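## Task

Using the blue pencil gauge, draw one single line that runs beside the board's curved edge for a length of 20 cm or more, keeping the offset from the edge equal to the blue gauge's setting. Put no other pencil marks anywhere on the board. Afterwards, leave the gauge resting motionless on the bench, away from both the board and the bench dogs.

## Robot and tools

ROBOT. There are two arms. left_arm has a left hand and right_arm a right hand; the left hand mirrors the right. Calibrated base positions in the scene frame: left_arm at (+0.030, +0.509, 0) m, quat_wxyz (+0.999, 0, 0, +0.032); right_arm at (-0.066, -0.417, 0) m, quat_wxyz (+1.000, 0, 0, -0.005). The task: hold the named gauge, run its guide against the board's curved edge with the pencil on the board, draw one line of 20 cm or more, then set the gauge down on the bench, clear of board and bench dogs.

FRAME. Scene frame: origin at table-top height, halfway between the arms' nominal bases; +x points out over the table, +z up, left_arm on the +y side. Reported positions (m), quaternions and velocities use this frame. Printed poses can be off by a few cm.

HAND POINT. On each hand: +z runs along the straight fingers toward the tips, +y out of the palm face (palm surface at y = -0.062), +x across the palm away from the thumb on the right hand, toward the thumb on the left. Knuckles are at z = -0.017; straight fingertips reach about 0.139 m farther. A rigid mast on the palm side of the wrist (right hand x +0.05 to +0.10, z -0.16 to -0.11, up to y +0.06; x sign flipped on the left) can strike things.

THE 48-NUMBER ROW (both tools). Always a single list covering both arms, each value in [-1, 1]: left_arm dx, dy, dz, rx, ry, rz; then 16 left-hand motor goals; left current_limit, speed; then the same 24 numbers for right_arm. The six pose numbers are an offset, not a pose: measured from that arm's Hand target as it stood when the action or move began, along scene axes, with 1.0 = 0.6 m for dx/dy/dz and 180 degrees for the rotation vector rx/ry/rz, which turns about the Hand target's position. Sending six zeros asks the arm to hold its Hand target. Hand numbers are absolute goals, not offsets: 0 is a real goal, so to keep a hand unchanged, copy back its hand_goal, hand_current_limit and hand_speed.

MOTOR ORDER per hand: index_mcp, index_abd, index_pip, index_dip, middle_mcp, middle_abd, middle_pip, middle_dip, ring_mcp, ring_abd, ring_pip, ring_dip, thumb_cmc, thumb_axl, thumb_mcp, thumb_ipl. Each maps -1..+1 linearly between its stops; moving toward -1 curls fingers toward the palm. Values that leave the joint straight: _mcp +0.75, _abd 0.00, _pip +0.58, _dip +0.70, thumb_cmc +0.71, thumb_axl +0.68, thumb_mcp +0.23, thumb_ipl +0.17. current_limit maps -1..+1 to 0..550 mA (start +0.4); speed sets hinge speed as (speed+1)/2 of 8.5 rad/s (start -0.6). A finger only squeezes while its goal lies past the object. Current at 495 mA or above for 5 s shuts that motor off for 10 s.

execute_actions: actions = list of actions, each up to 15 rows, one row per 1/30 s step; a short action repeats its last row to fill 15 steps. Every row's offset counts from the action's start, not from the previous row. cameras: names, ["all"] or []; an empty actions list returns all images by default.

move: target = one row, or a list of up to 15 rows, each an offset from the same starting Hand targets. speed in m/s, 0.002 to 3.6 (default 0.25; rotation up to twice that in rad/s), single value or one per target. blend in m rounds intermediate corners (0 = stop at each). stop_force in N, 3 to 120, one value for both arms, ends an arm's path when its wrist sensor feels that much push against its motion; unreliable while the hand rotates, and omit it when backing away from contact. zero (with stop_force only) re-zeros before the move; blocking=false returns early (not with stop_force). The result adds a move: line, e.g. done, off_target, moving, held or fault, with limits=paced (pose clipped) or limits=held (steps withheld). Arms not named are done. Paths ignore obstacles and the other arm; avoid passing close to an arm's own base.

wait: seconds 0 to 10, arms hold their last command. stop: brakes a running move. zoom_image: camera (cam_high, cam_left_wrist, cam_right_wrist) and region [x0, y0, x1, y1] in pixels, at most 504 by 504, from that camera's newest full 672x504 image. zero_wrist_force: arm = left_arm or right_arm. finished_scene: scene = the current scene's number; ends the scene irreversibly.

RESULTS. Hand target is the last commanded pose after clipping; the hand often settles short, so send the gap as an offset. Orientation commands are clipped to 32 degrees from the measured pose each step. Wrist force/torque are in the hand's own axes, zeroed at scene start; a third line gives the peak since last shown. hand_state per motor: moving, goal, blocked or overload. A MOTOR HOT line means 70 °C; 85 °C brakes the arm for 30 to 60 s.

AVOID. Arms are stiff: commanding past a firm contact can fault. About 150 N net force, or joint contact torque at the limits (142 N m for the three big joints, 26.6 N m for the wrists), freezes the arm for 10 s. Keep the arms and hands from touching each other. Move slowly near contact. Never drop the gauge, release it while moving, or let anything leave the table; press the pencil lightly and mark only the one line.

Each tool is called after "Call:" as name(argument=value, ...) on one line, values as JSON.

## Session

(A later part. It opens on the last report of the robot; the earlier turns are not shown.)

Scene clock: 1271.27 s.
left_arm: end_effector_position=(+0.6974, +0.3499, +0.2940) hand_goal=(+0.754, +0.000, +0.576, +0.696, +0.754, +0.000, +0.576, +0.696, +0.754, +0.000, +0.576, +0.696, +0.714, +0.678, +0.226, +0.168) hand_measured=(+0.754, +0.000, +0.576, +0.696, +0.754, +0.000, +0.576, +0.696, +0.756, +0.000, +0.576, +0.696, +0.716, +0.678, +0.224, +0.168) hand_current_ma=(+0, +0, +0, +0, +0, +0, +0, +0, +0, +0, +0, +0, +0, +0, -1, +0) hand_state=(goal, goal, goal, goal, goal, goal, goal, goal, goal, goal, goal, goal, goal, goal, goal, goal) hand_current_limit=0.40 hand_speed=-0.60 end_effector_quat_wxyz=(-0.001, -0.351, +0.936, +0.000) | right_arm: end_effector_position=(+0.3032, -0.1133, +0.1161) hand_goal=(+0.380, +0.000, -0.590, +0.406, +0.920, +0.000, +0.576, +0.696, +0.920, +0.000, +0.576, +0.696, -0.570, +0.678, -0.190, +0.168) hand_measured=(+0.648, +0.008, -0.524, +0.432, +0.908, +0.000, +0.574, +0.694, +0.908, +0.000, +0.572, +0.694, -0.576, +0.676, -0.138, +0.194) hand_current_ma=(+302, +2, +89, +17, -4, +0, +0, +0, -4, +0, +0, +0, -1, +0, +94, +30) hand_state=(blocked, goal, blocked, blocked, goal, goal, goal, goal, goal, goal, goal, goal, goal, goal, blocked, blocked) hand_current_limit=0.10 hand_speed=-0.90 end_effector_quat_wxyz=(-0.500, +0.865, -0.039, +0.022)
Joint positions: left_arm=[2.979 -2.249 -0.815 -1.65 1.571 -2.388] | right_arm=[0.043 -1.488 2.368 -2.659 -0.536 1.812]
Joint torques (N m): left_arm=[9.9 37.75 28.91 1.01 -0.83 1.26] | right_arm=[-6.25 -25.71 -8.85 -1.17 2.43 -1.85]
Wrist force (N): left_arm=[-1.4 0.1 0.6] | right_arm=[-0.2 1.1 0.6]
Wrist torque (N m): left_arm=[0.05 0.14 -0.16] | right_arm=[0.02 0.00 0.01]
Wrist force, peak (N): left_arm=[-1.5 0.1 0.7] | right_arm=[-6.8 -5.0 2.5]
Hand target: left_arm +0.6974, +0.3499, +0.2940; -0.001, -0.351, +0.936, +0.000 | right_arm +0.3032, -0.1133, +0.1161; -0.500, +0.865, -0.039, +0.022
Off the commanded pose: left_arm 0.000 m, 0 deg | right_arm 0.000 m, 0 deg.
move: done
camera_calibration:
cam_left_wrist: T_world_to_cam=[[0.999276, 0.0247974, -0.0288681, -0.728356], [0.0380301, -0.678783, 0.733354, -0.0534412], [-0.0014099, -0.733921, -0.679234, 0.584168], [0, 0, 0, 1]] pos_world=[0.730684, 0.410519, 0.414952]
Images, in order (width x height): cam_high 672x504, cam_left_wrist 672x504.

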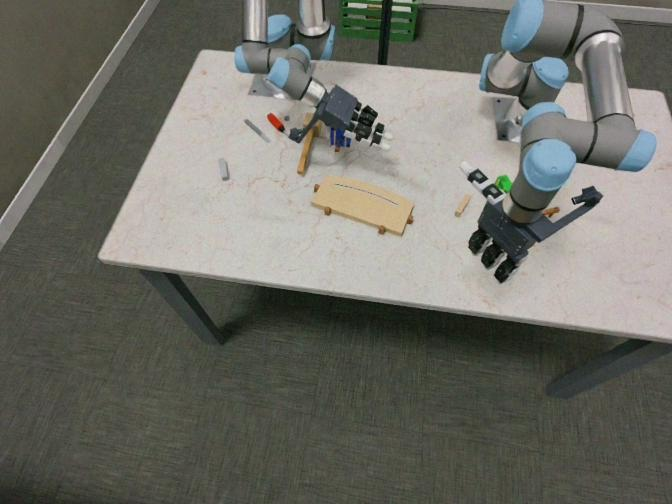

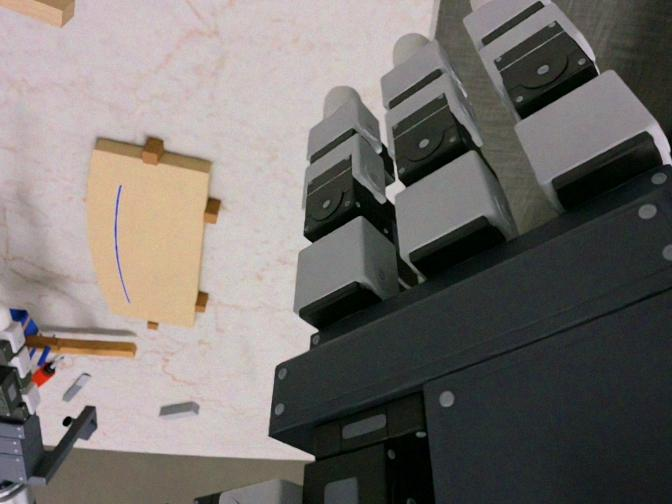

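Call:
move(target=[0,0,0,0,0,0,0.754,0,0.576,0.696,0.754,0,0.576,0.696,0.754,0,0.576,0.696,0.714,0.678,0.226,0.168,0.4,-0.6,0,0,-0.087,0,0,0,0.38,0,-0.591,0.406,0.92,0,0.576,0.696,0.92,0,0.576,0.696,-0.571,0.678,-0.19,0.168,0.1,-0.9], speed=0.08)

Call:
move(target=[0,0,0,0,0,0,0.754,0,0.576,0.696,0.754,0,0.576,0.696,0.754,0,0.576,0.696,0.714,0.678,0.226,0.168,0.4,-0.6,0,0,-0.03,0,0,0,0.38,0,-0.591,0.406,0.92,0,0.576,0.696,0.92,0,0.576,0.696,-0.571,0.678,-0.19,0.168,0.1,-0.9], speed=0.015, stop_force=3, cameras=["cam_high"])

Call:
zoom_image(camera="cam_high", region=[290, 110, 380, 190])

Scene clock: 1301.80 s.
left_arm: end_effector_position=(+0.6974, +0.3499, +0.2940) hand_goal=(+0.754, +0.000, +0.576, +0.696, +0.754, +0.000, +0.576, +0.696, +0.754, +0.000, +0.576, +0.696, +0.714, +0.678, +0.226, +0.168) hand_measured=(+0.754, +0.000, +0.576, +0.696, +0.754, +0.000, +0.576, +0.696, +0.756, +0.000, +0.576, +0.696, +0.716, +0.678, +0.224, +0.168) hand_current_ma=(+0, +0, +0, +0, +0, +0, +0, +0, +0, +0, +0, +0, +0, +0, -1, +0) hand_state=(goal, goal, goal, goal, goal, goal, goal, goal, goal, goal, goal, goal, goal, goal, goal, goal) hand_current_limit=0.40 hand_speed=-0.60 end_effector_quat_wxyz=(-0.001, -0.351, +0.936, +0.000) | right_arm: end_effector_position=(+0.3032, -0.1133, +0.0639) hand_goal=(+0.380, +0.000, -0.590, +0.406, +0.920, +0.000, +0.576, +0.696, +0.920, +0.000, +0.576, +0.696, -0.570, +0.678, -0.190, +0.168) hand_measured=(+0.648, +0.008, -0.524, +0.432, +0.908, +0.000, +0.574, +0.694, +0.908, +0.000, +0.572, +0.694, -0.576, +0.676, -0.138, +0.194) hand_current_ma=(+302, +2, +89, +17, -4, +0, +0, +0, -4, +0, +0, +0, -1, +0, +94, +30) hand_state=(blocked, goal, blocked, blocked, goal, goal, goal, goal, goal, goal, goal, goal, goal, goal, blocked, blocked) hand_current_limit=0.10 hand_speed=-0.90 end_effector_quat_wxyz=(-0.500, +0.865, -0.039, +0.022)
Joint positions: left_arm=[2.979 -2.249 -0.815 -1.65 1.571 -2.388] | right_arm=[0.043 -1.339 2.411 -2.852 -0.536 1.812]
Joint torques (N m): left_arm=[9.19 38.46 28.9 1.05 -0.82 1.22] | right_arm=[7.16 -16.11 -5.69 -4.37 0.48 2.1]
Wrist force (N): left_arm=[-1.3 0.0 0.6] | right_arm=[-0.4 0.9 0.5]
Wrist torque (N m): left_arm=[0.03 0.13 -0.15] | right_arm=[0.00 0.05 -0.07]
Wrist force, peak (N): left_arm=[-1.6 0.0 0.6] | right_arm=[-0.2 1.6 0.9]
Hand target: left_arm +0.6974, +0.3499, +0.2940; -0.001, -0.351, +0.936, +0.000 | right_arm +0.3032, -0.1133, +0.0639; -0.500, +0.865, -0.039, +0.022
Off the commanded pose: left_arm 0.000 m, 0 deg | right_arm 0.000 m, 0 deg.
move: done

Scene clock: 1303.53 s.
left_arm: end_effector_position=(+0.6974, +0.3499, +0.2940) hand_goal=(+0.754, +0.000, +0.576, +0.696, +0.754, +0.000, +0.576, +0.696, +0.754, +0.000, +0.576, +0.696, +0.714, +0.678, +0.226, +0.168) hand_measured=(+0.754, +0.000, +0.576, +0.696, +0.754, +0.000, +0.576, +0.696, +0.756, +0.000, +0.576, +0.696, +0.716, +0.678, +0.224, +0.168) hand_current_ma=(+0, +0, +0, +0, +0, +0, +0, +0, +0, +0, +0, +0, +0, +0, -1, +0) hand_state=(goal, goal, goal, goal, goal, goal, goal, goal, goal, goal, goal, goal, goal, goal, goal, goal) hand_current_limit=0.40 hand_speed=-0.60 end_effector_quat_wxyz=(-0.001, -0.351, +0.936, +0.000) | right_arm: end_effector_position=(+0.3031, -0.1133, +0.0544) hand_goal=(+0.380, +0.000, -0.590, +0.406, +0.920, +0.000, +0.576, +0.696, +0.920, +0.000, +0.576, +0.696, -0.570, +0.678, -0.190, +0.168) hand_measured=(+0.648, +0.008, -0.524, +0.428, +0.908, +0.000, +0.574, +0.694, +0.908, +0.000, +0.572, +0.694, -0.576, +0.676, -0.132, +0.194) hand_current_ma=(+303, +2, +88, +13, -4, +0, +0, +0, -4, +0, +0, +0, -1, +0, +108, +30) hand_state=(blocked, goal, blocked, blocked, goal, goal, goal, goal, goal, goal, goal, goal, goal, goal, blocked, blocked) hand_current_limit=0.10 hand_speed=-0.90 end_effector_quat_wxyz=(-0.500, +0.865, -0.039, +0.022)
Joint positions: left_arm=[2.979 -2.249 -0.815 -1.65 1.571 -2.388] | right_arm=[0.043 -1.309 2.417 -2.887 -0.536 1.812]
Joint torques (N m): left_arm=[9.51 38.01 29.74 1.25 -0.71 1.15] | right_arm=[5.47 -29.71 -18.47 -1.13 0.97 -1.35]
Wrist force (N): left_arm=[-1.2 -0.1 0.6] | right_arm=[-0.2 -0.1 -0.1]
Wrist torque (N m): left_arm=[0.03 0.12 -0.13] | right_arm=[0.05 0.03 -0.03]
Wrist force, peak (N): left_arm=[-1.5 0.1 0.8] | right_arm=[-0.2 -3.8 -2.5]
Hand target: left_arm +0.6974, +0.3499, +0.2940; -0.001, -0.351, +0.936, +0.000 | right_arm +0.3031, -0.1133, +0.0544; -0.500, +0.865, -0.039, +0.022 (not the last commanded pose)
Off the commanded pose: left_arm 0.000 m, 0 deg | right_arm 0.008 m, 0 deg.
move: contact (right_arm)
Images, in order (width x height): cam_high 672x504.

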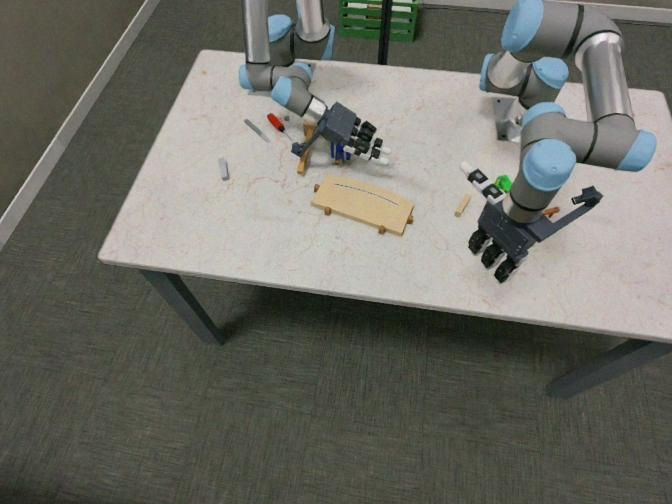

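Scaled by 5.600 from the camera's 672x504 image, which has a finer 960x720 frame.

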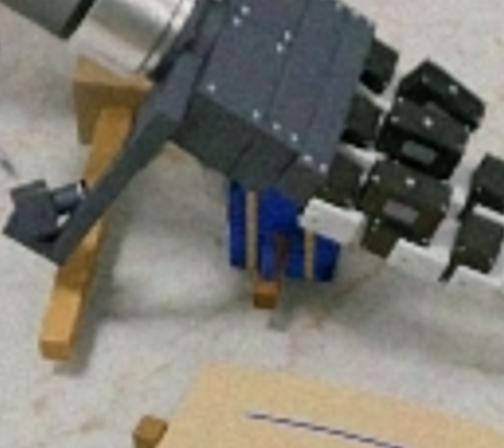

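Call:
execute_actions(actions=[[[0,0,0,0,0,0,0.754,0,0.576,0.696,0.754,0,0.576,0.696,0.754,0,0.576,0.696,0.714,0.678,0.226,0.168,0.4,-0.6,0,0,-0.0008,0,0,0,0.62,0,-0.591,0.406,0.92,0,0.576,0.696,0.92,0,0.576,0.696,-0.571,0.678,-0.15,0.168,-0.7,-0.95]],[[0,0,0,0,0,0,0.754,0,0.576,0.696,0.754,0,0.576,0.696,0.754,0,0.576,0.696,0.714,0.678,0.226,0.168,0.4,-0.6,0,0,0,0,0,0,0.7,0,-0.591,0.406,0.92,0,0.576,0.696,0.92,0,0.576,0.696,-0.571,0.678,-0.08,0.168,-0.4,-0.92]],[[0,0,0,0,0,0,0.754,0,0.576,0.696,0.754,0,0.576,0.696,0.754,0,0.576,0.696,0.714,0.678,0.226,0.168,0.4,-0.6,0,0,0,0,0,0,0.753,0,-0.591,0.406,0.92,0,0.576,0.696,0.92,0,0.576,0.696,-0.571,0.678,0.05,0.168,-0.3,-0.8]],[[0,0,0,0,0,0,0.754,0,0.576,0.696,0.754,0,0.576,0.696,0.754,0,0.576,0.696,0.714,0.678,0.226,0.168,0.4,-0.6,0,0,0,0,0,0,0.753,0,-0.591,0.406,0.92,0,0.576,0.696,0.92,0,0.576,0.696,-0.571,0.678,0.05,0.168,-0.3,-0.8]]])

Call:
move(target=[0,0,0,0,0,0,0.754,0,0.576,0.696,0.754,0,0.576,0.696,0.754,0,0.576,0.696,0.714,0.678,0.226,0.168,0.4,-0.6,0,0,0.25,0,0,0,0.753,0,-0.591,0.406,0.92,0,0.576,0.696,0.92,0,0.576,0.696,-0.571,0.678,0.05,0.168,-0.3,-0.8], speed=0.1, cameras=["cam_high", "cam_left_wrist"])

Call:
zoom_image(camera="cam_high", region=[290, 110, 430, 230])

Scene clock: 1316.63 s.
left_arm: end_effector_position=(+0.6974, +0.3499, +0.2940) hand_goal=(+0.754, +0.000, +0.576, +0.696, +0.754, +0.000, +0.576, +0.696, +0.754, +0.000, +0.576, +0.696, +0.714, +0.678, +0.226, +0.168) hand_measured=(+0.754, +0.000, +0.576, +0.696, +0.754, +0.000, +0.576, +0.696, +0.756, +0.000, +0.576, +0.696, +0.716, +0.678, +0.224, +0.168) hand_current_ma=(+0, +0, +0, +0, +0, +0, +0, +0, +0, +0, +0, +0, +0, +0, -1, +0) hand_state=(goal, goal, goal, goal, goal, goal, goal, goal, goal, goal, goal, goal, goal, goal, goal, goal) hand_current_limit=0.40 hand_speed=-0.60 end_effector_quat_wxyz=(-0.001, -0.351, +0.936, +0.000) | right_arm: end_effector_position=(+0.3031, -0.1133, +0.0539) hand_goal=(+0.754, +0.000, -0.590, +0.406, +0.920, +0.000, +0.576, +0.696, +0.920, +0.000, +0.576, +0.696, -0.570, +0.678, +0.050, +0.168) hand_measured=(+0.740, +0.002, -0.586, +0.408, +0.908, +0.000, +0.574, +0.694, +0.908, +0.000, +0.572, +0.694, -0.574, +0.676, +0.046, +0.170) hand_current_ma=(-6, +0, +1, +0, -4, +0, +0, +0, -4, +0, +0, +0, +0, +0, -1, +0) hand_state=(goal, goal, goal, goal, goal, goal, goal, goal, goal, goal, goal, goal, goal, goal, goal, goal) hand_current_limit=-0.30 hand_speed=-0.80 end_effector_quat_wxyz=(-0.500, +0.865, -0.039, +0.022)
Joint positions: left_arm=[2.979 -2.249 -0.815 -1.65 1.571 -2.388] | right_arm=[0.043 -1.307 2.417 -2.888 -0.536 1.812]
Joint torques (N m): left_arm=[10.66 38.04 29.55 1.12 -0.63 1.15] | right_arm=[3.54 -18.66 -7.17 -4.31 0.76 -1.78]
Wrist force (N): left_arm=[-1.3 0.1 0.6] | right_arm=[-0.3 -0.3 -0.2]
Wrist torque (N m): left_arm=[0.05 0.13 -0.15] | right_arm=[-0.01 0.04 -0.03]
Wrist force, peak (N): left_arm=[-1.5 0.1 0.8] | right_arm=[0.0 -1.0 -0.4]
Hand target: left_arm +0.6974, +0.3499, +0.2940; -0.001, -0.351, +0.936, +0.000 | right_arm +0.3031, -0.1133, +0.0539; -0.500, +0.865, -0.039, +0.022
Off the commanded pose: left_arm 0.000 m, 0 deg | right_arm 0.000 m, 0 deg.
Step readings (end_effector_position of left_arm | right_arm):
0: (+0.6974, +0.3499, +0.2940) | (+0.3031, -0.1133, +0.0544)
1: (+0.6974, +0.3499, +0.2940) | (+0.3031, -0.1133, +0.0544)
2: (+0.6974, +0.3499, +0.2940) | (+0.3031, -0.1133, +0.0544)
4: (+0.6974, +0.3499, +0.2940) | (+0.3032, -0.1133, +0.0542)
8: (+0.6974, +0.3499, +0.2940) | (+0.3032, -0.1133, +0.0540)
15: (+0.6974, +0.3499, +0.2940) | (+0.3032, -0.1133, +0.0539)
16: (+0.6974, +0.3499, +0.2940) | (+0.3032, -0.1133, +0.0539)
17: (+0.6974, +0.3499, +0.2940) | (+0.3031, -0.1133, +0.0539)
19: (+0.6974, +0.3499, +0.2940) | (+0.3031, -0.1133, +0.0539)
23: (+0.6974, +0.3499, +0.2940) | (+0.3031, -0.1133, +0.0539)
30: (+0.6974, +0.3499, +0.2940) | (+0.3031, -0.1133, +0.0539)
31: (+0.6974, +0.3499, +0.2940) | (+0.3031, -0.1133, +0.0539)
32: (+0.6974, +0.3499, +0.2940) | (+0.3031, -0.1133, +0.0539)
34: (+0.6974, +0.3499, +0.2940) | (+0.3031, -0.1133, +0.0539)
38: (+0.6974, +0.3499, +0.2940) | (+0.3031, -0.1133, +0.0539)
45: (+0.6974, +0.3499, +0.2940) | (+0.3031, -0.1133, +0.0539)
46: (+0.6974, +0.3499, +0.2940) | (+0.3031, -0.1133, +0.0539)
47: (+0.6974, +0.3499, +0.2940) | (+0.3031, -0.1133, +0.0539)
49: (+0.6974, +0.3499, +0.2940) | (+0.3031, -0.1133, +0.0539)
53: (+0.6974, +0.3499, +0.2940) | (+0.3031, -0.1133, +0.0539)
60: (+0.6974, +0.3499, +0.2940) | (+0.3031, -0.1133, +0.0539)

Scene clock: 1318.67 s.
left_arm: end_effector_position=(+0.6974, +0.3499, +0.2940) hand_goal=(+0.754, +0.000, +0.576, +0.696, +0.754, +0.000, +0.576, +0.696, +0.754, +0.000, +0.576, +0.696, +0.714, +0.678, +0.226, +0.168) hand_measured=(+0.754, +0.000, +0.576, +0.696, +0.754, +0.000, +0.576, +0.696, +0.756, +0.000, +0.576, +0.696, +0.716, +0.678, +0.224, +0.168) hand_current_ma=(+0, +0, +0, +0, +0, +0, +0, +0, +0, +0, +0, +0, +0, +0, -1, +0) hand_state=(goal, goal, goal, goal, goal, goal, goal, goal, goal, goal, goal, goal, goal, goal, goal, goal) hand_current_limit=0.40 hand_speed=-0.60 end_effector_quat_wxyz=(-0.001, -0.351, +0.936, +0.000) | right_arm: end_effector_position=(+0.3031, -0.1133, +0.2039) hand_goal=(+0.754, +0.000, -0.590, +0.406, +0.920, +0.000, +0.576, +0.696, +0.920, +0.000, +0.576, +0.696, -0.570, +0.678, +0.050, +0.168) hand_measured=(+0.740, +0.002, -0.586, +0.408, +0.908, +0.000, +0.574, +0.694, +0.908, +0.000, +0.572, +0.694, -0.572, +0.676, +0.046, +0.170) hand_current_ma=(-6, +0, +1, +0, -4, +0, +0, +0, -4, +0, +0, +0, +0, +0, -1, +0) hand_state=(goal, goal, goal, goal, goal, goal, goal, goal, goal, goal, goal, goal, goal, goal, goal, goal) hand_current_limit=-0.30 hand_speed=-0.80 end_effector_quat_wxyz=(-0.500, +0.865, -0.039, +0.022)
Joint positions: left_arm=[2.979 -2.249 -0.815 -1.65 1.571 -2.388] | right_arm=[0.043 -1.674 2.25 -2.355 -0.536 1.812]
Joint torques (N m): left_arm=[9.66 37.75 28.97 1.3 -0.69 1.11] | right_arm=[-6.91 -22.08 -26.73 -1.07 2.62 -1.87]
Wrist force (N): left_arm=[-1.2 0.1 0.5] | right_arm=[-0.8 0.1 0.0]
Wrist torque (N m): left_arm=[0.06 0.12 -0.15] | right_arm=[0.04 0.08 0.06]
Wrist force, peak (N): left_arm=[-1.6 -0.1 0.6] | right_arm=[-0.6 -0.7 -0.7]
Hand target: left_arm +0.6974, +0.3499, +0.2940; -0.001, -0.351, +0.936, +0.000 | right_arm +0.3031, -0.1133, +0.2039; -0.500, +0.865, -0.039, +0.022
Off the commanded pose: left_arm 0.000 m, 0 deg | right_arm 0.000 m, 0 deg.
move: done
camera_calibration:
cam_left_wrist: T_world_to_cam=[[0.999276, 0.0247974, -0.0288681, -0.728356], [0.0380301, -0.678783, 0.733354, -0.0534412], [-0.0014099, -0.733921, -0.679234, 0.584168], [0, 0, 0, 1]] pos_world=[0.730684, 0.410519, 0.414952]
Images, in order (width x height): cam_high 672x504, cam_left_wrist 672x504.

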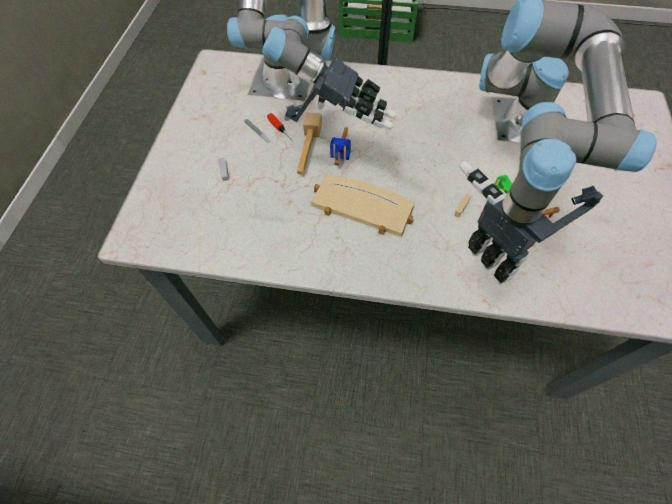

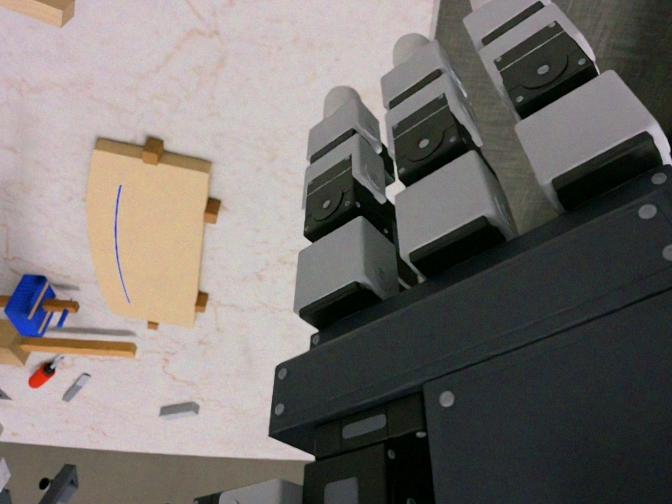

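Scaled by 3.600 from the camera's 672x504 image, which has a finer 960x720 frame.

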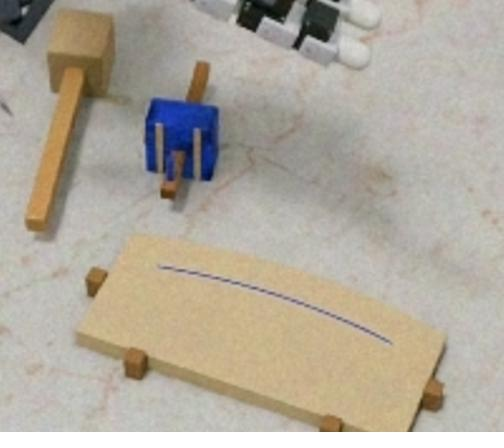

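Call:
finished_scene(scene=3)

The scene is finished: the task was done.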